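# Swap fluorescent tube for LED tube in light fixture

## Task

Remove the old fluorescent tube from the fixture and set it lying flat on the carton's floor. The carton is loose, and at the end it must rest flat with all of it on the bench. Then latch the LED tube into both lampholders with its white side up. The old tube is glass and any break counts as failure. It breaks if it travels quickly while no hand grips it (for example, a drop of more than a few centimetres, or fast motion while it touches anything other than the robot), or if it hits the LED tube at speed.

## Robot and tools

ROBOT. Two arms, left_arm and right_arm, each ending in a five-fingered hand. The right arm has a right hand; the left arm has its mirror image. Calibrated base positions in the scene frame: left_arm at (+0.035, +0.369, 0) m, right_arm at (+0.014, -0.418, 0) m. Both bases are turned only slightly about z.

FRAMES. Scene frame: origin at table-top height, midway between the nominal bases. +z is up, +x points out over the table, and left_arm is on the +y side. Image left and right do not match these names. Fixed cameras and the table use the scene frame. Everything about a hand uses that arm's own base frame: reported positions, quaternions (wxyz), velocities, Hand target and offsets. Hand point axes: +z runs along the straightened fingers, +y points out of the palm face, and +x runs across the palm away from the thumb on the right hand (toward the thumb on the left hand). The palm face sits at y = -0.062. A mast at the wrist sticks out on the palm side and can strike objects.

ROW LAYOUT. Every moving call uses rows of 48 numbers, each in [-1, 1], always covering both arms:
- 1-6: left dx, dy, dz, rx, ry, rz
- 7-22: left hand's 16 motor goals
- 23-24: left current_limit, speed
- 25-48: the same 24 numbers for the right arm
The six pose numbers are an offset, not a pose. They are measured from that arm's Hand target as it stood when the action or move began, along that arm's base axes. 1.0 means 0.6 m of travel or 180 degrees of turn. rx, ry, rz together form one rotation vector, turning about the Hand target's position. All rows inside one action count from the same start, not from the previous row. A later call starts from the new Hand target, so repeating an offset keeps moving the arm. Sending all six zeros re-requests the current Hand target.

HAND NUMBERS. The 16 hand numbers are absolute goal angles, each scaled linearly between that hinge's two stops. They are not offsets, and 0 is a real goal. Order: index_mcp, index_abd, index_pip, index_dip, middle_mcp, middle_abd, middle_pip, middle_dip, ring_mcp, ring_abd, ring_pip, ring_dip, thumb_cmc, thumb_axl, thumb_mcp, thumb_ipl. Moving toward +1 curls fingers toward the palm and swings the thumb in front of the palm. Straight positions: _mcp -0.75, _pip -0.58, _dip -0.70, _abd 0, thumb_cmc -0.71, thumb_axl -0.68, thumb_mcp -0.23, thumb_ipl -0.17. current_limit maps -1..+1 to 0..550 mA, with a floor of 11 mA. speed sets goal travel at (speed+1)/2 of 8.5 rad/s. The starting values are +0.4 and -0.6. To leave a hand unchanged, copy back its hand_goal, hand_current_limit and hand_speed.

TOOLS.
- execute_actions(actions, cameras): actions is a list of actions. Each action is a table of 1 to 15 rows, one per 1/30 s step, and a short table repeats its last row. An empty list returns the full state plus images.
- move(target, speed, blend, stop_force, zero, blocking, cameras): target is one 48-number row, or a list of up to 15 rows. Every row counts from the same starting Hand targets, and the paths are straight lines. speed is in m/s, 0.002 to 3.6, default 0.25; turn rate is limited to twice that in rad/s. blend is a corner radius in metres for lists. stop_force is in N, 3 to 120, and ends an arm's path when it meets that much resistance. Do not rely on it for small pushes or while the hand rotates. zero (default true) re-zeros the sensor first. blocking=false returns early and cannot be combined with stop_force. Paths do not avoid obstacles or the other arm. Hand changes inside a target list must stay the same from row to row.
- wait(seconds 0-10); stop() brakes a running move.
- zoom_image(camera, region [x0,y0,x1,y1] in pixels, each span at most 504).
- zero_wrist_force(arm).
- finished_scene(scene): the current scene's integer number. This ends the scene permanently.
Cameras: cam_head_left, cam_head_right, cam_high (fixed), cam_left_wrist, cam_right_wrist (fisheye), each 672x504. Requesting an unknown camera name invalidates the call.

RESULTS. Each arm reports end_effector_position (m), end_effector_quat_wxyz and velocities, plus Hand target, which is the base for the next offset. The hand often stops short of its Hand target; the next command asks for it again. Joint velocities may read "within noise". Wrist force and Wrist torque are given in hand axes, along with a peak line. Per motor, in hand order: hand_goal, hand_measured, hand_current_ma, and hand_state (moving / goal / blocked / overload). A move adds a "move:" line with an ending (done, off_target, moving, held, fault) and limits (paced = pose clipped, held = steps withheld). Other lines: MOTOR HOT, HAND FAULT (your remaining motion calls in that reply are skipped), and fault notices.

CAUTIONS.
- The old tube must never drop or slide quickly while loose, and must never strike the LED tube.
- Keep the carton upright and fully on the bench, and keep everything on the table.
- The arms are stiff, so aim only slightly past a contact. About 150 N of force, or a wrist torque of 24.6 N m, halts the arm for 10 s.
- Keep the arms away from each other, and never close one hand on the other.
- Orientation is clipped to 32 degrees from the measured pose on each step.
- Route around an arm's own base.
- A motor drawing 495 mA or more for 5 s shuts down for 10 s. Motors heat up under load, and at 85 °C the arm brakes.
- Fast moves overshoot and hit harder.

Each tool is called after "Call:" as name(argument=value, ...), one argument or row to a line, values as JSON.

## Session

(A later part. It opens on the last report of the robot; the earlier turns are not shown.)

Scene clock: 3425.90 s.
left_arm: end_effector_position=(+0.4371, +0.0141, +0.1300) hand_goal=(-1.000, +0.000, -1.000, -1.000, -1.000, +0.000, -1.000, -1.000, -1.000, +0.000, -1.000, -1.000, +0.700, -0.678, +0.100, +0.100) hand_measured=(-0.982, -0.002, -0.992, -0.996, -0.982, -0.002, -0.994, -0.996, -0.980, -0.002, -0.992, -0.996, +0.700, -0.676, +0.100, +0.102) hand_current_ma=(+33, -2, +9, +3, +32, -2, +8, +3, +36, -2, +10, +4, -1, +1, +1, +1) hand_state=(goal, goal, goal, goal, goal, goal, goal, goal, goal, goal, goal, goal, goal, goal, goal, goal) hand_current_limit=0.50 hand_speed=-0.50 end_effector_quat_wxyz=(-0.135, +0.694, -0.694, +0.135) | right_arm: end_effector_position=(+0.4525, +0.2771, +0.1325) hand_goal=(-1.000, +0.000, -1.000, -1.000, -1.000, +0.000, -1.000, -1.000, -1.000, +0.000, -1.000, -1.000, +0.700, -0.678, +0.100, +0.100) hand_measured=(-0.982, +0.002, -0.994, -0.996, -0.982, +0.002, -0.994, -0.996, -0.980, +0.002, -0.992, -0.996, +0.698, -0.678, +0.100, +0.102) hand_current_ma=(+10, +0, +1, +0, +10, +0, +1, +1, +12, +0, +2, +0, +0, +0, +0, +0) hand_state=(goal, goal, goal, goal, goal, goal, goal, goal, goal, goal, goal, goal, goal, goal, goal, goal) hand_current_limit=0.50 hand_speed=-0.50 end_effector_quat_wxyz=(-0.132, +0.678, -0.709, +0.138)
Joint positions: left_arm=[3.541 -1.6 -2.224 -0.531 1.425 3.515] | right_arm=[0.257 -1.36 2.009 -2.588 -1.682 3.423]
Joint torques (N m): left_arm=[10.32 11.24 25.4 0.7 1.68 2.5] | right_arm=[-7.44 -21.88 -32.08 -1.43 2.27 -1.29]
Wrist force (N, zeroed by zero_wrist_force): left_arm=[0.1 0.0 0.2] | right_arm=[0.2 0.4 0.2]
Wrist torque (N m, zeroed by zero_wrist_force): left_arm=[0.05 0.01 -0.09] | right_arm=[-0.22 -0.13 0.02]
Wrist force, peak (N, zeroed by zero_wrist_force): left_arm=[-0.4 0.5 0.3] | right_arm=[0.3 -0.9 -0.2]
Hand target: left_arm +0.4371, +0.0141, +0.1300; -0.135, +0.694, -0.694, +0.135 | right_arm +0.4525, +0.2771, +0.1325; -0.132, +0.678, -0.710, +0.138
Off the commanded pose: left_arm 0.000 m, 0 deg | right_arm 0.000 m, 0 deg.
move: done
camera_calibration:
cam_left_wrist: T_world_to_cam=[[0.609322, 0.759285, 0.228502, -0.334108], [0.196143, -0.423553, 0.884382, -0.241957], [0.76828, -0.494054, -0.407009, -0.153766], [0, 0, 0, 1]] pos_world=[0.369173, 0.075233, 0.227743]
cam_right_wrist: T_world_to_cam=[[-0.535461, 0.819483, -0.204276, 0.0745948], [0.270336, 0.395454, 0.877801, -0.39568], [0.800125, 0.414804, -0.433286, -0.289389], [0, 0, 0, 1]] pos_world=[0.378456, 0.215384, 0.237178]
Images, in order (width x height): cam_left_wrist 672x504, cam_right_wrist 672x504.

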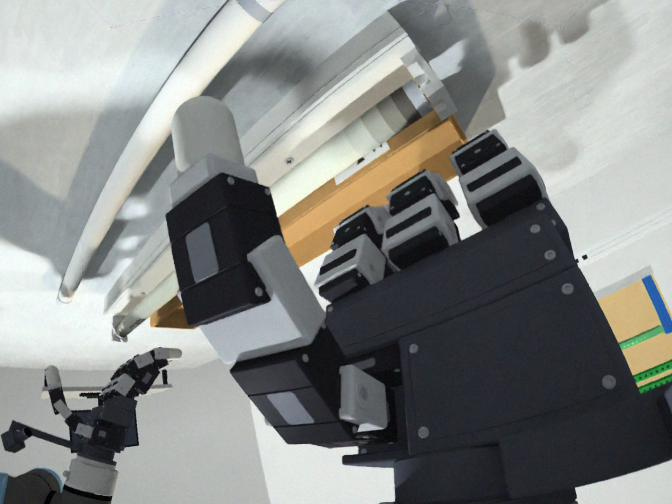

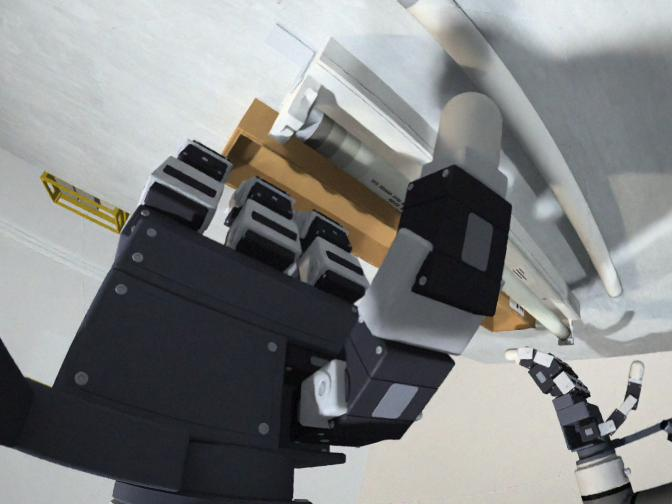

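Call:
move(
  target=[
    [-0.1118,-0.1667,-0.0182,0,0,0,-1,0,-1,-1,-1,0,-1,-1,-1,0,-1,-1,0.70,-0.678,0.10,0.10,0.7,-0.5,-0.1125,0.1667,-0.0183,0,0,0,-1,0,-1,-1,-1,0,-1,-1,-1,0,-1,-1,0.70,-0.678,0.10,0.10,0.7,-0.5],
    [-0.1118,-0.1667,-0.0482,0,0,0,-1,0,-1,-1,-1,0,-1,-1,-1,0,-1,-1,0.70,-0.678,0.10,0.10,0.7,-0.5,-0.1125,0.1667,-0.0483,0,0,0,-1,0,-1,-1,-1,0,-1,-1,-1,0,-1,-1,0.70,-0.678,0.10,0.10,0.7,-0.5],
  ],
  speed=0.1,
)

Call:
move(
  target=[
    [0,0,-0.014,0,0,0,-1,0,-1,-1,-1,0,-1,-1,-1,0,-1,-1,0.70,-0.678,0.10,0.10,0.7,-0.5,0,0,-0.014,0,0,0,-1,0,-1,-1,-1,0,-1,-1,-1,0,-1,-1,0.70,-0.678,0.10,0.10,0.7,-0.5],
  ],
  speed=0.006,
  stop_force=25,
)

Call:
move(
  target=[
    [-0.0142,0,-0.001,0,0,0,-1,0,-1,-1,-1,0,-1,-1,-1,0,-1,-1,0.70,-0.678,0.10,0.10,0.7,-0.5,-0.0142,0,-0.001,0,0,0,-1,0,-1,-1,-1,0,-1,-1,-1,0,-1,-1,0.70,-0.678,0.10,0.10,0.7,-0.5],
  ],
  speed=0.015,
)

Call:
move(
  target=[
    [0,0,0.05,0,0,0,-1,0,-1,-1,-1,0,-1,-1,-1,0,-1,-1,0.70,-0.678,0.10,0.10,0.7,-0.5,0,0,0.05,0,0,0,-1,0,-1,-1,-1,0,-1,-1,-1,0,-1,-1,0.70,-0.678,0.10,0.10,0.7,-0.5],
    [0.126,0.1667,0.052,0,0,0,-1,0,-1,-1,-1,0,-1,-1,-1,0,-1,-1,0.70,-0.678,0.10,0.10,0.7,-0.5,0.1267,-0.1667,0.052,0,0,0,-1,0,-1,-1,-1,0,-1,-1,-1,0,-1,-1,0.70,-0.678,0.10,0.10,0.7,-0.5],
  ],
  speed=0.12,
  cameras=["cam_left_wrist","cam_right_wrist"],
)

Call:
zoom_image(
  camera="cam_left_wrist",
  region=[405, 70, 445, 115],
)

Call:
zoom_image(
  camera="cam_right_wrist",
  region=[300, 120, 430, 230],
)

Call:
zoom_image(
  camera="cam_right_wrist",
  region=[285, 90, 335, 145],
)

Scene clock: 3583.30 s.
left_arm: end_effector_position=(+0.3700, -0.0859, +0.1012) hand_goal=(-1.000, +0.000, -1.000, -1.000, -1.000, +0.000, -1.000, -1.000, -1.000, +0.000, -1.000, -1.000, +0.700, -0.678, +0.100, +0.100) hand_measured=(-0.994, -0.002, -1.000, -0.998, -0.994, -0.002, -1.000, -0.998, -0.992, -0.002, -1.000, -1.000, +0.700, -0.676, +0.100, +0.102) hand_current_ma=(+9, -2, +0, +1, +8, -2, +0, +1, +9, -2, +0, +0, -1, +1, +1, +1) hand_state=(goal, goal, goal, goal, goal, goal, goal, goal, goal, goal, goal, goal, goal, goal, goal, goal) hand_current_limit=0.70 hand_speed=-0.50 end_effector_quat_wxyz=(-0.135, +0.694, -0.694, +0.135) | right_arm: end_effector_position=(+0.3850, +0.3771, +0.1036) hand_goal=(-1.000, +0.000, -1.000, -1.000, -1.000, +0.000, -1.000, -1.000, -1.000, +0.000, -1.000, -1.000, +0.700, -0.678, +0.100, +0.100) hand_measured=(-0.994, +0.002, -0.998, -0.998, -0.994, +0.002, -0.998, -0.998, -0.994, +0.002, -1.000, -0.998, +0.698, -0.678, +0.100, +0.102) hand_current_ma=(+1, +0, +0, +0, +1, +0, +0, +0, +2, +0, +0, +0, +0, +0, +0, +0) hand_state=(goal, goal, goal, goal, goal, goal, goal, goal, goal, goal, goal, goal, goal, goal, goal, goal) hand_current_limit=0.70 hand_speed=-0.50 end_effector_quat_wxyz=(-0.132, +0.678, -0.710, +0.138)
Joint positions: left_arm=[3.339 -1.508 -2.42 -0.407 1.497 3.325] | right_arm=[0.494 -1.309 2.025 -2.621 -1.764 3.648]
Joint torques (N m): left_arm=[-11.49 4.41 9.82 5.47 1.96 -2.37] | right_arm=[6.66 -23.47 -10.6 -3.97 -1.9 1.23]
Wrist force (N, zeroed by zero_wrist_force): left_arm=[0.1 0.7 -1.9] | right_arm=[1.2 -0.6 -1.0]
Wrist torque (N m, zeroed by zero_wrist_force): left_arm=[0.36 -0.07 0.03] | right_arm=[-0.05 -0.01 -0.09]
Wrist force, peak (N, zeroed by zero_wrist_force): left_arm=[0.1 0.7 -2.1] | right_arm=[1.2 -0.6 -1.0]
Hand target: left_arm +0.3700, -0.0859, +0.1011; -0.135, +0.694, -0.694, +0.135 | right_arm +0.3850, +0.3771, +0.1035; -0.132, +0.678, -0.710, +0.138
Off the commanded pose: left_arm 0.000 m, 0 deg | right_arm 0.000 m, 0 deg.
move: done

Scene clock: 3585.03 s.
left_arm: end_effector_position=(+0.3701, -0.0859, +0.0989) hand_goal=(-1.000, +0.000, -1.000, -1.000, -1.000, +0.000, -1.000, -1.000, -1.000, +0.000, -1.000, -1.000, +0.700, -0.678, +0.100, +0.100) hand_measured=(-1.002, -0.002, -1.000, -1.000, -1.002, -0.002, -1.000, -1.000, -1.002, -0.002, -1.000, -1.000, +0.700, -0.676, +0.100, +0.102) hand_current_ma=(-1, -2, +0, +0, -1, -2, +0, +0, -1, -2, +0, +0, -1, +1, +1, +1) hand_state=(goal, goal, goal, goal, goal, goal, goal, goal, goal, goal, goal, goal, goal, goal, goal, goal) hand_current_limit=0.70 hand_speed=-0.50 end_effector_quat_wxyz=(-0.135, +0.694, -0.694, +0.135) | right_arm: end_effector_position=(+0.3851, +0.3772, +0.1013) hand_goal=(-1.000, +0.000, -1.000, -1.000, -1.000, +0.000, -1.000, -1.000, -1.000, +0.000, -1.000, -1.000, +0.700, -0.678, +0.100, +0.100) hand_measured=(-1.002, +0.004, -1.000, -1.000, -1.002, +0.004, -1.000, -1.000, -1.002, +0.004, -1.000, -1.000, +0.698, -0.678, +0.100, +0.102) hand_current_ma=(+0, +0, +0, +0, +0, +0, +0, +0, +0, +1, +0, +0, +0, +0, +0, +0) hand_state=(goal, goal, goal, goal, goal, goal, goal, goal, goal, goal, goal, goal, goal, goal, goal, goal) hand_current_limit=0.70 hand_speed=-0.50 end_effector_quat_wxyz=(-0.132, +0.678, -0.709, +0.138)
Joint positions: left_arm=[3.339 -1.514 -2.423 -0.397 1.497 3.325] | right_arm=[0.494 -1.305 2.028 -2.628 -1.764 3.648]
Joint torques (N m): left_arm=[-8.65 10.04 11.51 -5.07 1.92 -2.3] | right_arm=[6.84 -20.79 -15.92 4.04 1.32 1.04]
Wrist force (N, zeroed by zero_wrist_force): left_arm=[0.6 -8.8 -25.7] | right_arm=[1.4 -13.4 -22.8]
Wrist torque (N m, zeroed by zero_wrist_force): left_arm=[3.95 -0.50 0.30] | right_arm=[3.55 0.57 -0.30]
Wrist force, peak (N, zeroed by zero_wrist_force): left_arm=[1.1 -9.6 -29.4] | right_arm=[1.5 -14.2 -27.4]
Hand target: left_arm +0.3701, -0.0859, +0.0989; -0.135, +0.694, -0.694, +0.135 (not the last commanded pose) | right_arm +0.3851, +0.3772, +0.1013; -0.132, +0.678, -0.709, +0.138 (not the last commanded pose)
Off the commanded pose: left_arm 0.006 m, 0 deg | right_arm 0.006 m, 0 deg.
move: contact (left_arm, right_arm)

Scene clock: 3585.97 s.
left_arm: end_effector_position=(+0.3618, -0.0859, +0.0984) hand_goal=(-1.000, +0.000, -1.000, -1.000, -1.000, +0.000, -1.000, -1.000, -1.000, +0.000, -1.000, -1.000, +0.700, -0.678, +0.100, +0.100) hand_measured=(-1.002, -0.002, -1.000, -1.000, -1.002, -0.002, -1.000, -1.000, -1.002, -0.002, -1.000, -1.000, +0.700, -0.676, +0.100, +0.102) hand_current_ma=(-1, -1, -1, +0, -1, -1, -1, +0, -1, -1, -1, +0, -1, +1, +1, +1) hand_state=(goal, goal, goal, goal, goal, goal, goal, goal, goal, goal, goal, goal, goal, goal, goal, goal) hand_current_limit=0.70 hand_speed=-0.50 end_effector_quat_wxyz=(-0.136, +0.694, -0.694, +0.135) | right_arm: end_effector_position=(+0.3768, +0.3772, +0.1007) hand_goal=(-1.000, +0.000, -1.000, -1.000, -1.000, +0.000, -1.000, -1.000, -1.000, +0.000, -1.000, -1.000, +0.700, -0.678, +0.100, +0.100) hand_measured=(-1.002, +0.000, -1.000, -1.000, -1.002, +0.000, -1.002, -1.000, -1.002, +0.000, -1.002, -1.000, +0.698, -0.678, +0.100, +0.102) hand_current_ma=(+0, +0, +0, +0, +0, +0, +0, +0, +0, +0, +0, +0, +0, +0, +0, +0) hand_state=(goal, goal, goal, goal, goal, goal, goal, goal, goal, goal, goal, goal, goal, goal, goal, goal) hand_current_limit=0.70 hand_speed=-0.50 end_effector_quat_wxyz=(-0.132, +0.678, -0.709, +0.138) end_effector_velocity=(-0.003, +0.000, -0.001) end_effector_angular_velocity=(-0.001, +0.003, +0.000)
Joint positions: left_arm=[3.344 -1.493 -2.444 -0.397 1.496 3.33] | right_arm=[0.503 -1.317 2.045 -2.632 -1.767 3.656]
Joint velocities: left_arm=[within noise] | right_arm=[0.002 -0.002 0.005 0 0 0.002]
Joint torques (N m): left_arm=[7.85 8.9 -12.92 -8.16 -0.57 2.49] | right_arm=[13.49 -18.28 16.2 5.83 2.1 1.19]
Wrist force (N, zeroed by zero_wrist_force): left_arm=[0.2 -30.3 -14.4] | right_arm=[0.1 -32.4 -16.7]
Wrist torque (N m, zeroed by zero_wrist_force): left_arm=[3.54 -0.30 0.61] | right_arm=[4.12 0.28 -1.02]
Wrist force, peak (N, zeroed by zero_wrist_force): left_arm=[0.3 -33.0 -11.9] | right_arm=[-0.3 -34.8 -14.8]
Hand target: left_arm +0.3616, -0.0859, +0.0983; -0.135, +0.694, -0.694, +0.135 | right_arm +0.3766, +0.3772, +0.1007; -0.132, +0.678, -0.709, +0.138
Off the commanded pose: left_arm 0.000 m, 0 deg | right_arm 0.000 m, 0 deg.
move: done

Scene clock: 3588.43 s.
left_arm: end_effector_position=(+0.4371, +0.0140, +0.1295) hand_goal=(-1.000, +0.000, -1.000, -1.000, -1.000, +0.000, -1.000, -1.000, -1.000, +0.000, -1.000, -1.000, +0.700, -0.678, +0.100, +0.100) hand_measured=(-0.994, -0.002, -1.000, -1.000, -0.994, -0.002, -1.000, -1.000, -0.994, -0.002, -1.000, -1.000, +0.700, -0.676, +0.100, +0.102) hand_current_ma=(+7, -1, +0, +0, +6, -1, +0, +0, +7, -1, +0, +0, -1, +1, +1, +1) hand_state=(goal, goal, goal, goal, goal, goal, goal, goal, goal, goal, goal, goal, goal, goal, goal, goal) hand_current_limit=0.70 hand_speed=-0.50 end_effector_quat_wxyz=(-0.135, +0.694, -0.694, +0.135) | right_arm: end_effector_position=(+0.4525, +0.2773, +0.1319) hand_goal=(-1.000, +0.000, -1.000, -1.000, -1.000, +0.000, -1.000, -1.000, -1.000, +0.000, -1.000, -1.000, +0.700, -0.678, +0.100, +0.100) hand_measured=(-0.994, -0.002, -1.000, -1.000, -0.994, -0.002, -1.000, -1.000, -0.994, -0.002, -1.000, -1.000, +0.698, -0.678, +0.100, +0.102) hand_current_ma=(+1, +0, +0, +0, +1, +0, +0, +0, +1, +0, +0, +0, +0, +0, +0, +0) hand_state=(goal, goal, goal, goal, goal, goal, goal, goal, goal, goal, goal, goal, goal, goal, goal, goal) hand_current_limit=0.70 hand_speed=-0.50 end_effector_quat_wxyz=(-0.132, +0.678, -0.709, +0.138)
Joint positions: left_arm=[3.541 -1.601 -2.225 -0.529 1.425 3.514] | right_arm=[0.257 -1.359 2.009 -2.59 -1.682 3.423]
Joint torques (N m): left_arm=[11.82 10.15 27.22 0.7 -2.38 2.51] | right_arm=[-6.95 -22.09 -32.31 -4.04 2.39 -1.26]
Wrist force (N, zeroed by zero_wrist_force): left_arm=[0.0 0.3 0.1] | right_arm=[0.4 0.1 0.1]
Wrist torque (N m, zeroed by zero_wrist_force): left_arm=[0.10 0.02 -0.10] | right_arm=[-0.25 -0.15 0.02]
Wrist force, peak (N, zeroed by zero_wrist_force): left_arm=[0.1 -30.5 -14.4] | right_arm=[0.1 -33.1 -16.7]
Hand target: left_arm +0.4372, +0.0141, +0.1295; -0.135, +0.694, -0.694, +0.135 | right_arm +0.4526, +0.2771, +0.1319; -0.132, +0.678, -0.709, +0.138
Off the commanded pose: left_arm 0.000 m, 0 deg | right_arm 0.000 m, 0 deg.
move: done
camera_calibration:
cam_left_wrist: T_world_to_cam=[[0.609274, 0.759275, 0.228663, -0.333936], [0.196024, -0.423634, 0.884369, -0.241505], [0.768349, -0.494, -0.406945, -0.154062], [0, 0, 0, 1]] pos_world=[0.369173, 0.0751332, 0.227243]
cam_right_wrist: T_world_to_cam=[[-0.535437, 0.819508, -0.204238, 0.0743466], [0.270169, 0.395313, 0.877916, -0.395038], [0.800197, 0.41489, -0.433071, -0.28983], [0, 0, 0, 1]] pos_world=[0.378456, 0.215484, 0.236478]
Images, in order (width x height): cam_left_wrist 672x504, cam_right_wrist 672x504.

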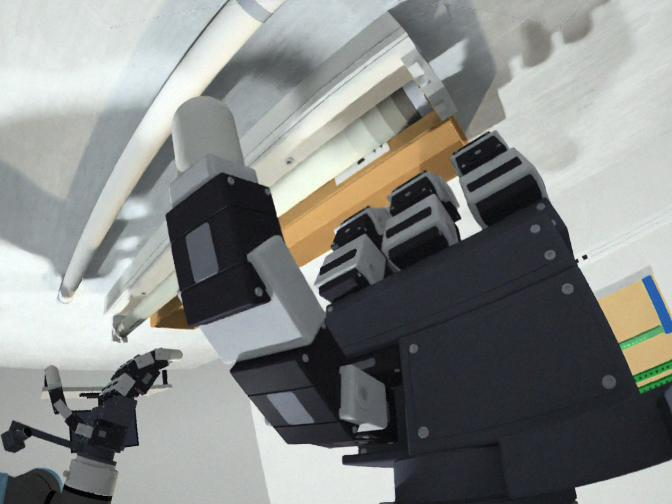

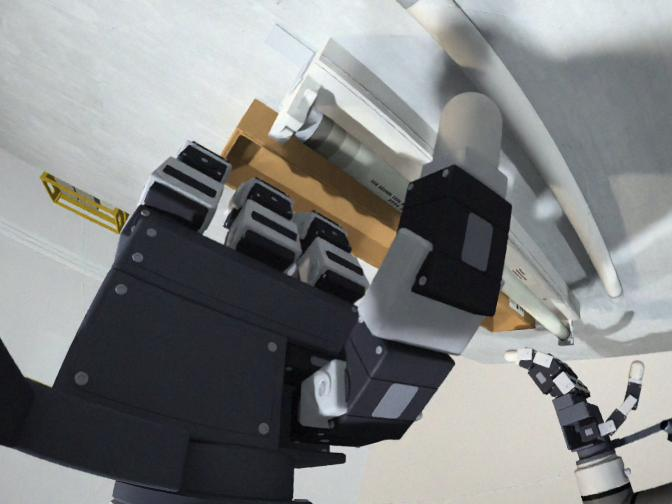

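Scaled by 11.200 from the camera's 672x504 image, which has a finer 960x720 frame.

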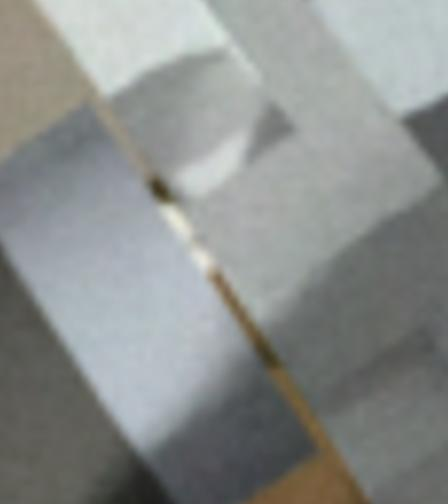

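Scaled by 3.877 from the camera's 672x504 image, which has a finer 960x720 frame.

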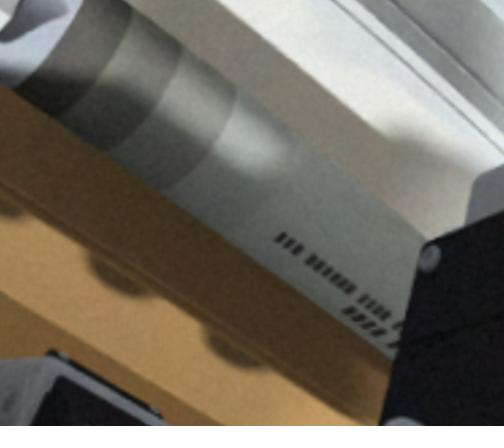

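Scaled by 9.164 from the camera's 672x504 image, which has a finer 960x720 frame.

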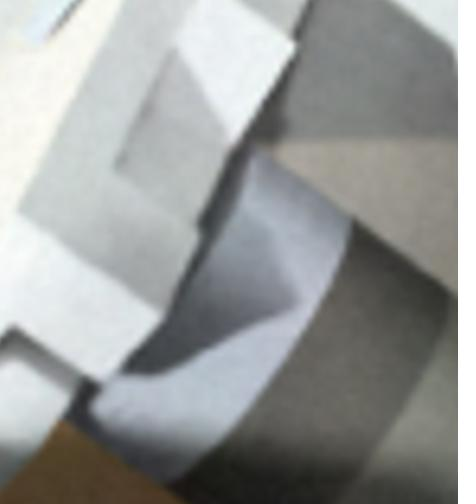

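Call:
wait(
  seconds=0.1,
  cameras=["cam_high", "cam_head_left"],
)

Call:
zoom_image(
  camera="cam_high",
  region=[240, 240, 270, 270],
)

Call:
zoom_image(
  camera="cam_high",
  region=[465, 285, 495, 315],
)

Scene clock: 3634.30 s.
left_arm: end_effector_position=(+0.4372, +0.0141, +0.1295) hand_goal=(-1.000, +0.000, -1.000, -1.000, -1.000, +0.000, -1.000, -1.000, -1.000, +0.000, -1.000, -1.000, +0.700, -0.678, +0.100, +0.100) hand_measured=(-0.994, -0.002, -1.000, -1.000, -0.994, -0.002, -1.000, -1.000, -0.994, -0.002, -1.000, -1.000, +0.700, -0.676, +0.100, +0.102) hand_current_ma=(+7, -1, +0, +0, +6, -1, +0, +0, +7, -1, +0, +0, -1, +1, +1, +1) hand_state=(goal, goal, goal, goal, goal, goal, goal, goal, goal, goal, goal, goal, goal, goal, goal, goal) hand_current_limit=0.70 hand_speed=-0.50 end_effector_quat_wxyz=(-0.135, +0.694, -0.694, +0.135) | right_arm: end_effector_position=(+0.4526, +0.2771, +0.1319) hand_goal=(-1.000, +0.000, -1.000, -1.000, -1.000, +0.000, -1.000, -1.000, -1.000, +0.000, -1.000, -1.000, +0.700, -0.678, +0.100, +0.100) hand_measured=(-0.994, -0.002, -1.000, -1.000, -0.994, -0.002, -1.000, -1.000, -0.994, -0.002, -1.000, -1.000, +0.698, -0.678, +0.100, +0.102) hand_current_ma=(+1, +0, +0, +0, +1, +0, +0, +0, +1, +0, +0, +0, +0, +0, +0, +0) hand_state=(goal, goal, goal, goal, goal, goal, goal, goal, goal, goal, goal, goal, goal, goal, goal, goal) hand_current_limit=0.70 hand_speed=-0.50 end_effector_quat_wxyz=(-0.132, +0.678, -0.709, +0.138)
Joint positions: left_arm=[3.541 -1.601 -2.225 -0.529 1.425 3.515] | right_arm=[0.257 -1.359 2.009 -2.59 -1.682 3.423]
Joint torques (N m): left_arm=[11.25 11.54 25.6 0.72 -2.48 2.38] | right_arm=[-7.6 -21.84 -32.11 -4.06 2.38 -1.24]
Wrist force (N, zeroed by zero_wrist_force): left_arm=[-0.1 0.2 0.1] | right_arm=[0.4 0.1 0.1]
Wrist torque (N m, zeroed by zero_wrist_force): left_arm=[0.08 0.03 -0.11] | right_arm=[-0.25 -0.15 0.03]
Wrist force, peak (N, zeroed by zero_wrist_force): left_arm=[0.2 0.3 0.3] | right_arm=[0.7 0.0 0.4]
Hand target: left_arm +0.4372, +0.0141, +0.1295; -0.135, +0.694, -0.694, +0.135 | right_arm +0.4526, +0.2771, +0.1319; -0.132, +0.678, -0.709, +0.138
Off the commanded pose: left_arm 0.000 m, 0 deg | right_arm 0.000 m, 0 deg.
wait: 0.10 s; at rest from the start
Images, in order (width x height): cam_head_left 672x504, cam_high 672x504.

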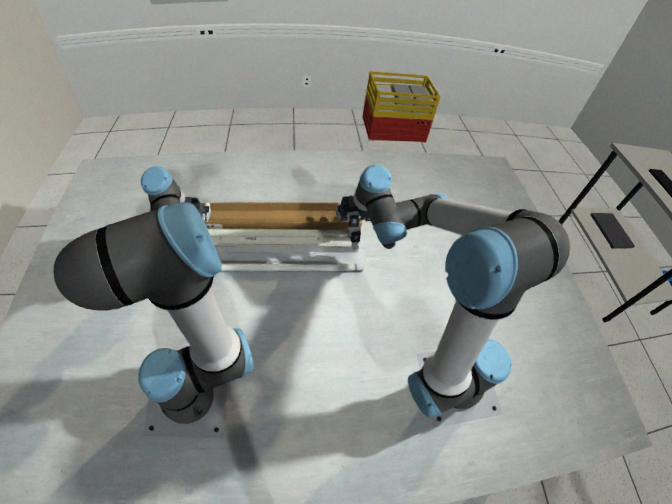

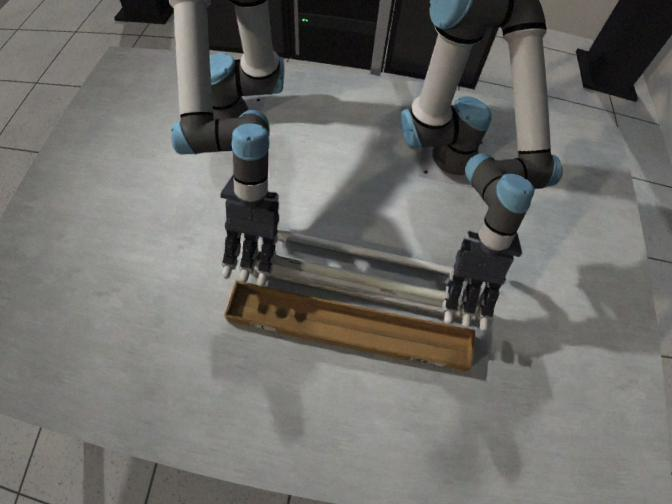

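Scaled by 16.800.

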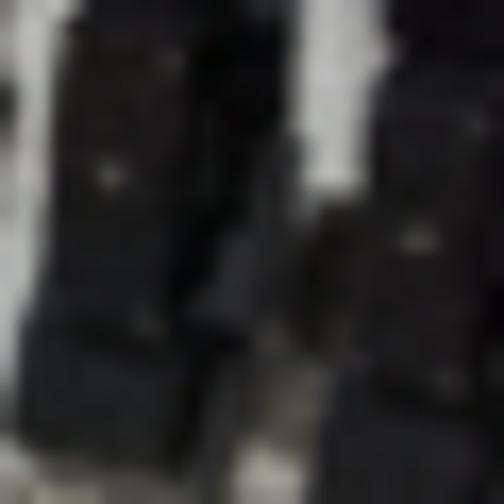

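Scaled by 16.800.

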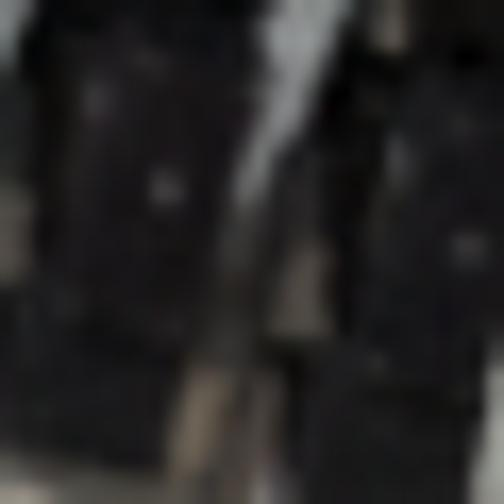

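Call:
move(
  target=[
    [-0.2,0,0.03,0,0,0,-1,0,-1,-1,-1,0,-1,-1,-1,0,-1,-1,0.70,-0.678,0.10,0.10,0.7,-0.5,-0.2,0,0.03,0,0,0,-1,0,-1,-1,-1,0,-1,-1,-1,0,-1,-1,0.70,-0.678,0.10,0.10,0.7,-0.5],
  ],
  speed=0.2,
  cameras=["cam_high","cam_head_left","cam_left_wrist","cam_right_wrist"],
)

Call:
zoom_image(
  camera="cam_high",
  region=[240, 240, 280, 280],
)

Call:
zoom_image(
  camera="cam_high",
  region=[455, 280, 495, 320],
)

Call:
zoom_image(
  camera="cam_head_left",
  region=[190, 215, 290, 280],
)

Call:
zoom_image(
  camera="cam_head_left",
  region=[290, 215, 390, 280],
)

Scene clock: 3650.63 s.
left_arm: end_effector_position=(+0.3172, +0.0141, +0.1475) hand_goal=(-1.000, +0.000, -1.000, -1.000, -1.000, +0.000, -1.000, -1.000, -1.000, +0.000, -1.000, -1.000, +0.700, -0.678, +0.100, +0.100) hand_measured=(-0.994, -0.002, -1.000, -1.000, -0.994, -0.002, -1.000, -1.000, -0.994, -0.002, -1.000, -1.000, +0.700, -0.676, +0.100, +0.102) hand_current_ma=(+7, -1, +0, +0, +7, -1, +0, +0, +8, -1, +0, +0, -1, +1, +1, +1) hand_state=(goal, goal, goal, goal, goal, goal, goal, goal, goal, goal, goal, goal, goal, goal, goal, goal) hand_current_limit=0.70 hand_speed=-0.50 end_effector_quat_wxyz=(-0.135, +0.694, -0.694, +0.135) | right_arm: end_effector_position=(+0.3327, +0.2771, +0.1499) hand_goal=(-1.000, +0.000, -1.000, -1.000, -1.000, +0.000, -1.000, -1.000, -1.000, +0.000, -1.000, -1.000, +0.700, -0.678, +0.100, +0.100) hand_measured=(-0.994, -0.002, -1.000, -1.000, -0.994, -0.002, -1.000, -1.000, -0.994, -0.002, -1.000, -1.000, +0.698, -0.678, +0.100, +0.102) hand_current_ma=(+1, +0, +0, +0, +1, +0, +0, +0, +1, +0, +0, +0, +0, +0, +0, +0) hand_state=(goal, goal, goal, goal, goal, goal, goal, goal, goal, goal, goal, goal, goal, goal, goal, goal) hand_current_limit=0.70 hand_speed=-0.50 end_effector_quat_wxyz=(-0.132, +0.678, -0.709, +0.138)
Joint positions: left_arm=[3.701 -1.212 -2.467 -0.703 1.371 3.667] | right_arm=[0.336 -1.624 2.243 -2.549 -1.71 3.497]
Joint torques (N m): left_arm=[12.04 15.4 13.84 0.6 -2.55 2.53] | right_arm=[7.19 -24.78 -12.14 -1.39 -2.78 1.22]
Wrist force (N, zeroed by zero_wrist_force): left_arm=[0.2 0.2 0.1] | right_arm=[0.7 0.4 0.3]
Wrist torque (N m, zeroed by zero_wrist_force): left_arm=[0.07 -0.02 -0.08] | right_arm=[-0.28 -0.14 -0.09]
Wrist force, peak (N, zeroed by zero_wrist_force): left_arm=[0.1 1.3 -0.1] | right_arm=[0.7 1.4 -0.1]
Hand target: left_arm +0.3172, +0.0141, +0.1475; -0.135, +0.694, -0.694, +0.135 | right_arm +0.3326, +0.2771, +0.1499; -0.132, +0.678, -0.709, +0.138
Off the commanded pose: left_arm 0.000 m, 0 deg | right_arm 0.000 m, 0 deg.
move: done
camera_calibration:
cam_left_wrist: T_world_to_cam=[[0.609274, 0.759275, 0.228663, -0.265137], [0.196024, -0.423634, 0.884369, -0.233897], [0.768349, -0.494, -0.406945, -0.0546397], [0, 0, 0, 1]] pos_world=[0.249373, 0.0752332, 0.245243]
cam_right_wrist: T_world_to_cam=[[-0.535437, 0.819508, -0.204238, 0.0139594], [0.270169, 0.395313, 0.877916, -0.378435], [0.800197, 0.41489, -0.433071, -0.18613], [0, 0, 0, 1]] pos_world=[0.258656, 0.215384, 0.254478]
Images, in order (width x height): cam_head_left 672x504, cam_high 672x504, cam_left_wrist 672x504, cam_right_wrist 672x504.

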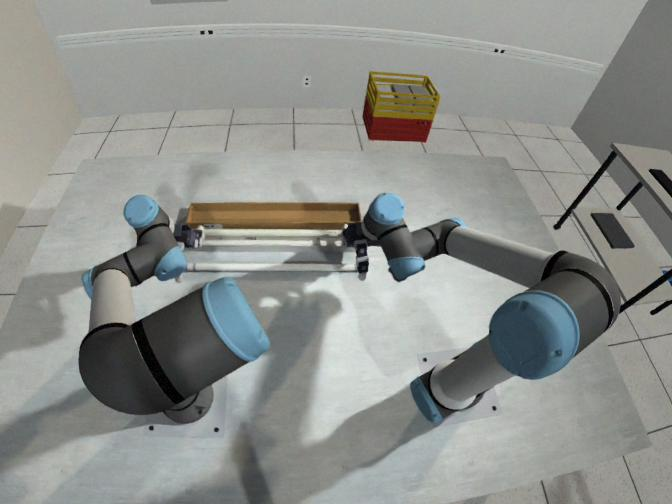

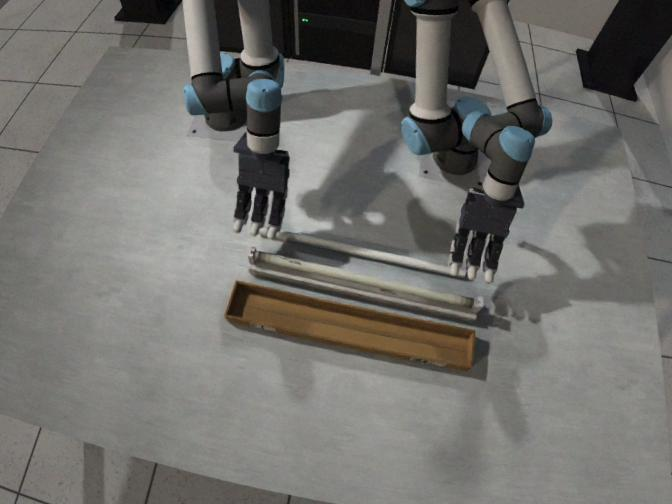

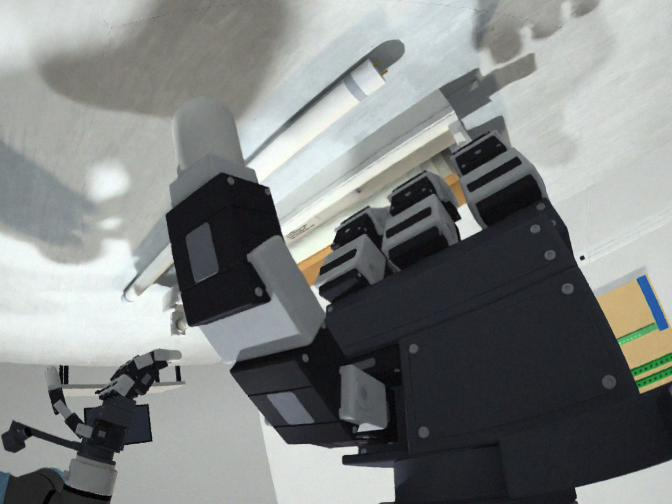

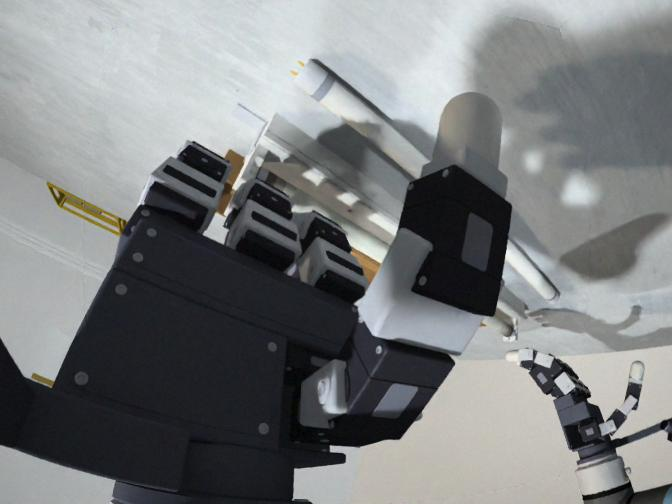

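Scaled by 12.600.

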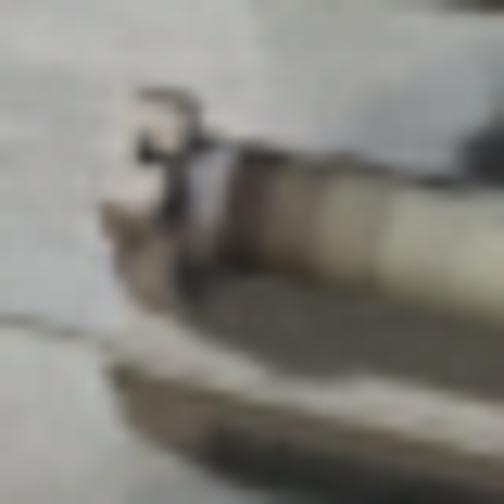

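Scaled by 12.600.

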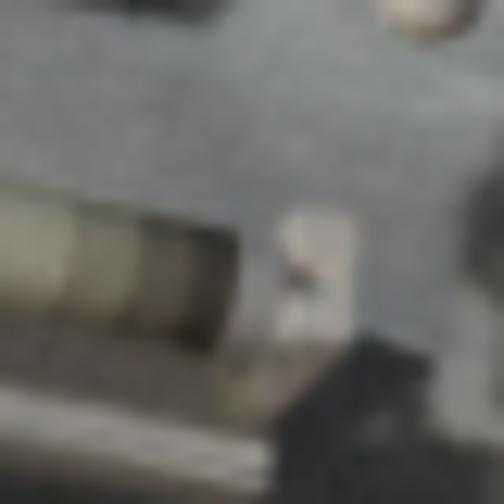

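Scaled by 5.040.

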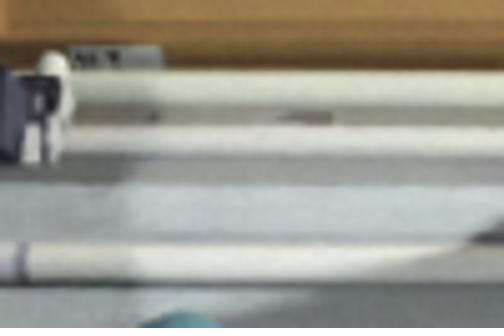

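Scaled by 5.040.

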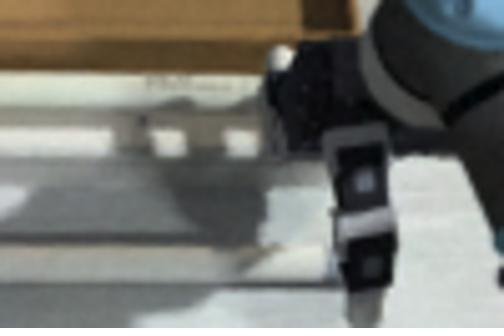

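Call:
execute_actions(
  actions=[],
  cameras=["all"],
)

Scene clock: 3692.20 s.
left_arm: end_effector_position=(+0.3172, +0.0141, +0.1475) hand_goal=(-1.000, +0.000, -1.000, -1.000, -1.000, +0.000, -1.000, -1.000, -1.000, +0.000, -1.000, -1.000, +0.700, -0.678, +0.100, +0.100) hand_measured=(-0.994, -0.002, -1.000, -1.000, -0.994, -0.002, -1.000, -1.000, -0.994, -0.002, -1.000, -1.000, +0.700, -0.676, +0.100, +0.102) hand_current_ma=(+7, -1, +0, +0, +7, -1, +0, +0, +8, -1, +0, +0, -1, +1, +1, +1) hand_state=(goal, goal, goal, goal, goal, goal, goal, goal, goal, goal, goal, goal, goal, goal, goal, goal) hand_current_limit=0.70 hand_speed=-0.50 end_effector_quat_wxyz=(-0.135, +0.694, -0.694, +0.135) | right_arm: end_effector_position=(+0.3326, +0.2771, +0.1499) hand_goal=(-1.000, +0.000, -1.000, -1.000, -1.000, +0.000, -1.000, -1.000, -1.000, +0.000, -1.000, -1.000, +0.700, -0.678, +0.100, +0.100) hand_measured=(-0.994, -0.002, -1.000, -1.000, -0.994, -0.002, -1.000, -1.000, -0.994, -0.002, -1.000, -1.000, +0.698, -0.678, +0.100, +0.102) hand_current_ma=(+1, +0, +0, +0, +1, +0, +0, +0, +1, +0, +0, +0, +0, +0, +0, +0) hand_state=(goal, goal, goal, goal, goal, goal, goal, goal, goal, goal, goal, goal, goal, goal, goal, goal) hand_current_limit=0.70 hand_speed=-0.50 end_effector_quat_wxyz=(-0.132, +0.678, -0.709, +0.138)
Joint positions: left_arm=[3.701 -1.212 -2.467 -0.703 1.37 3.668] | right_arm=[0.336 -1.624 2.243 -2.549 -1.71 3.497]
Joint velocities: within noise
Joint torques (N m): left_arm=[11.05 14.35 13.89 0.73 -2.63 2.47] | right_arm=[6.93 -25.02 -11.63 -1.59 -2.7 1.09]
Wrist force (N, zeroed by zero_wrist_force): left_arm=[0.1 0.0 0.2] | right_arm=[0.7 0.3 0.4]
Wrist torque (N m, zeroed by zero_wrist_force): left_arm=[0.03 -0.01 -0.08] | right_arm=[-0.31 -0.15 -0.10]
Wrist force, peak (N, zeroed by zero_wrist_force): left_arm=[0.2 0.3 0.3] | right_arm=[1.0 0.1 0.5]
Hand target: left_arm +0.3172, +0.0141, +0.1475; -0.135, +0.694, -0.694, +0.135 | right_arm +0.3326, +0.2771, +0.1499; -0.132, +0.678, -0.709, +0.138
Off the commanded pose: left_arm 0.000 m, 0 deg | right_arm 0.000 m, 0 deg.
camera_calibration:
cam_left_wrist: T_world_to_cam=[[0.609274, 0.759275, 0.228663, -0.265076], [0.196024, -0.423634, 0.884369, -0.233878], [0.768349, -0.494, -0.406945, -0.0545628], [0, 0, 0, 1]] pos_world=[0.249273, 0.0752332, 0.245243]
cam_right_wrist: T_world_to_cam=[[-0.535437, 0.819508, -0.204238, 0.0139059], [0.270169, 0.395313, 0.877916, -0.378408], [0.800197, 0.41489, -0.433071, -0.18605], [0, 0, 0, 1]] pos_world=[0.258556, 0.215384, 0.254478]

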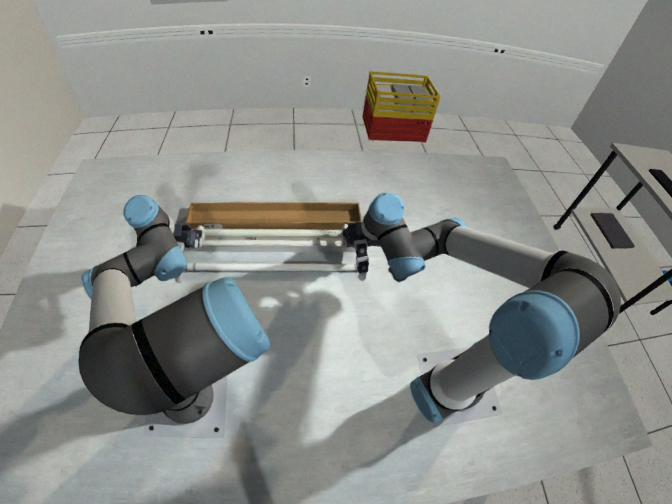

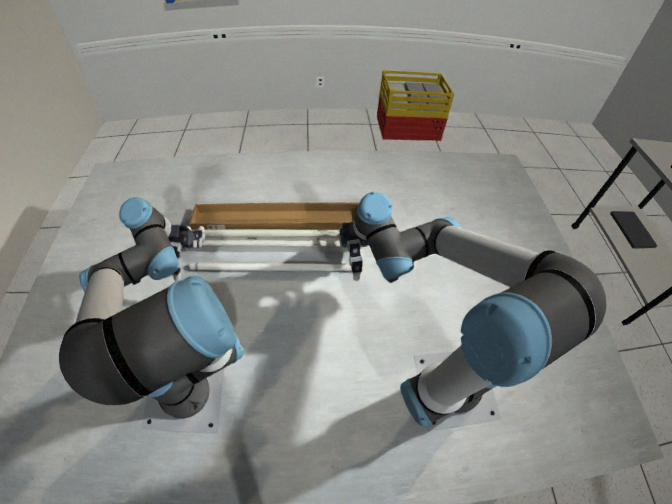

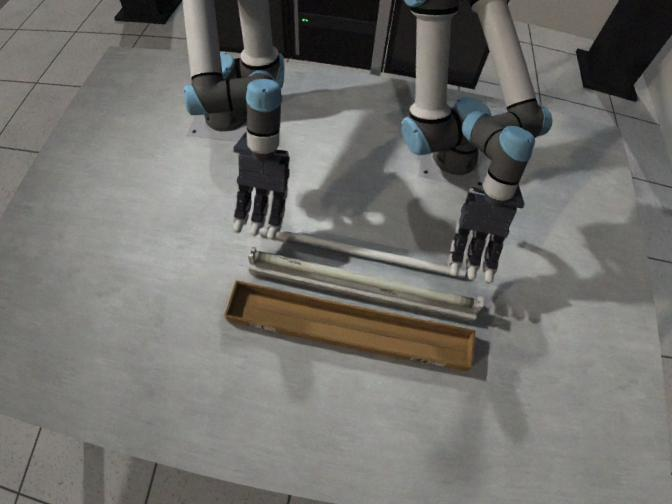

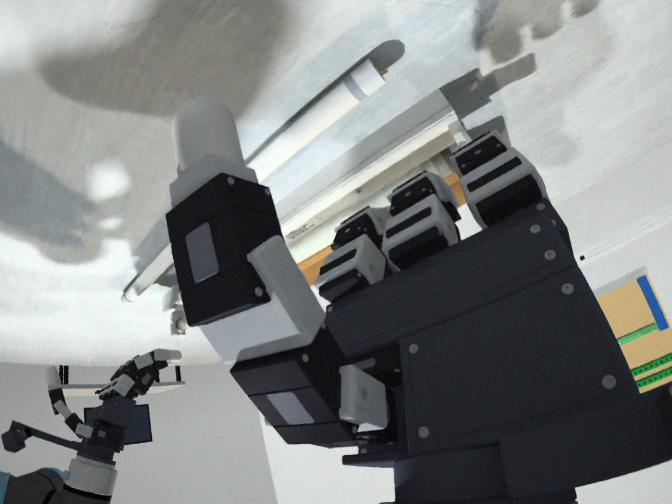

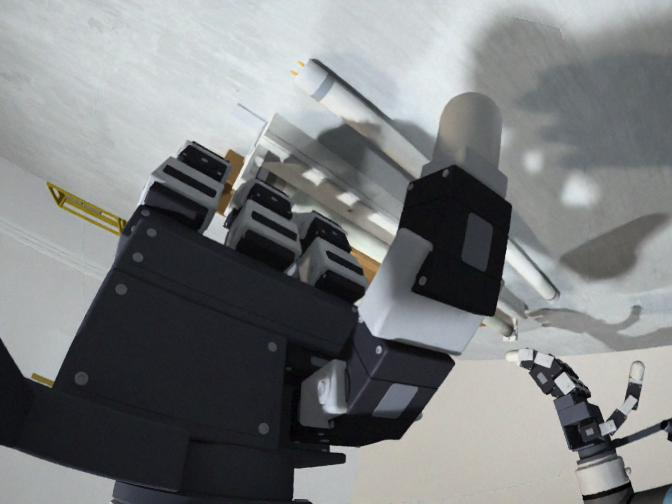

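Call:
move(
  target=[
    [0,0,0,0,0,0,0.479,0,0.737,-0.406,0.479,0,0.737,-0.406,0.479,0,0.737,-0.406,0.7,-0.678,0.1,0.1,0.4,-0.3,0,0,0,0,0,0,0.479,0,0.737,-0.406,0.479,0,0.737,-0.406,0.479,0,0.737,-0.406,0.7,-0.678,0.1,0.1,0.4,-0.3],
    [0.238,-0.0468,0,0,0,0,0.479,0,0.737,-0.406,0.479,0,0.737,-0.406,0.479,0,0.737,-0.406,0.7,-0.678,0.1,0.1,0.4,-0.3,0.229,0.0482,0,0,0,0,0.479,0,0.737,-0.406,0.479,0,0.737,-0.406,0.479,0,0.737,-0.406,0.7,-0.678,0.1,0.1,0.4,-0.3],
  ],
  speed=0.1,
  cameras=["cam_left_wrist","cam_right_wrist"],
)

Scene clock: 3746.23 s.
left_arm: end_effector_position=(+0.4599, -0.0139, +0.1475) hand_goal=(+0.478, +0.000, +0.736, -0.406, +0.478, +0.000, +0.736, -0.406, +0.478, +0.000, +0.736, -0.406, +0.700, -0.678, +0.100, +0.100) hand_measured=(+0.218, -0.020, +0.416, -0.428, +0.194, +0.026, +0.498, -0.426, +0.460, -0.002, +0.730, -0.410, +0.698, -0.672, +0.062, +0.092) hand_current_ma=(-385, -32, -385, -40, -385, +41, -385, -34, -31, -1, -6, -3, -1, +10, -120, -16) hand_state=(blocked, blocked, blocked, blocked, blocked, blocked, blocked, goal, goal, goal, goal, goal, goal, goal, blocked, goal) hand_current_limit=0.40 hand_speed=-0.30 end_effector_quat_wxyz=(-0.135, +0.694, -0.694, +0.135) | right_arm: end_effector_position=(+0.4699, +0.3060, +0.1499) hand_goal=(+0.478, +0.000, +0.736, -0.406, +0.478, +0.000, +0.736, -0.406, +0.478, +0.000, +0.736, -0.406, +0.700, -0.678, +0.100, +0.100) hand_measured=(+0.218, -0.024, +0.436, -0.446, +0.204, +0.022, +0.556, -0.446, +0.460, -0.002, +0.730, -0.408, +0.698, -0.670, +0.058, +0.090) hand_current_ma=(-385, -13, -385, -37, -385, +10, -385, -39, -10, +0, -1, +0, +0, +2, -63, -5) hand_state=(blocked, blocked, blocked, blocked, blocked, blocked, blocked, blocked, goal, goal, goal, goal, goal, goal, blocked, goal) hand_current_limit=0.40 hand_speed=-0.30 end_effector_quat_wxyz=(-0.132, +0.678, -0.709, +0.138)
Joint positions: left_arm=[3.46 -1.623 -2.147 -0.575 1.453 3.438] | right_arm=[0.302 -1.323 1.905 -2.516 -1.698 3.465]
Joint torques (N m): left_arm=[-11.75 13.12 27.2 4.24 2 -2.27] | right_arm=[-7.55 -24.98 -32.94 -1.22 2.41 -1.15]
Wrist force (N, zeroed by zero_wrist_force): left_arm=[-0.2 -0.1 -0.1] | right_arm=[0.4 0.0 0.3]
Wrist torque (N m, zeroed by zero_wrist_force): left_arm=[0.32 0.04 0.04] | right_arm=[-0.02 -0.15 0.02]
Wrist force, peak (N, zeroed by zero_wrist_force): left_arm=[-0.1 -1.2 -0.5] | right_arm=[0.8 -0.9 -0.3]
Hand target: left_arm +0.4600, -0.0140, +0.1475; -0.135, +0.694, -0.694, +0.135 | right_arm +0.4700, +0.3061, +0.1499; -0.132, +0.678, -0.709, +0.138
Off the commanded pose: left_arm 0.000 m, 0 deg | right_arm 0.000 m, 0 deg.
move: done
camera_calibration:
cam_left_wrist: T_world_to_cam=[[0.609269, 0.75926, 0.228726, -0.330773], [0.195919, -0.423637, 0.884391, -0.273676], [0.768379, -0.494021, -0.406862, -0.17807], [0, 0, 0, 1]] pos_world=[0.391973, 0.0472332, 0.245243]
cam_right_wrist: T_world_to_cam=[[-0.535437, 0.819508, -0.204238, 0.0638196], [0.270169, 0.395313, 0.877916, -0.426887], [0.800197, 0.41489, -0.433071, -0.307866], [0, 0, 0, 1]] pos_world=[0.395856, 0.244184, 0.254478]
Images, in order (width x height): cam_left_wrist 672x504, cam_right_wrist 672x504.

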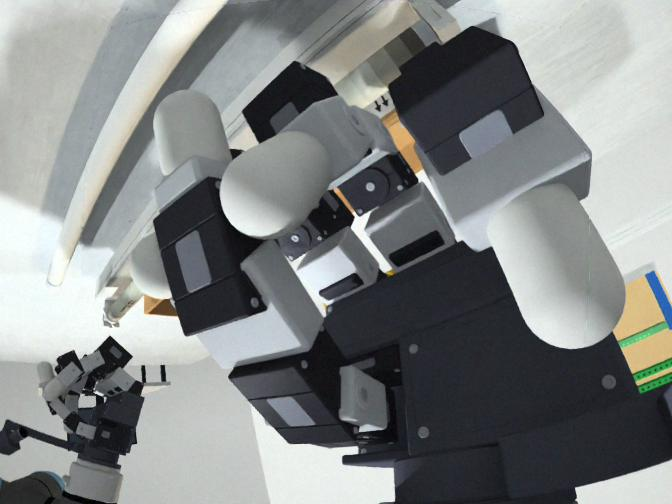

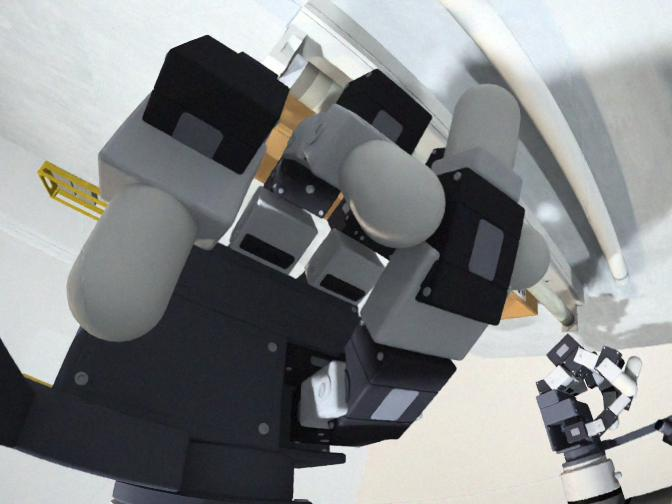

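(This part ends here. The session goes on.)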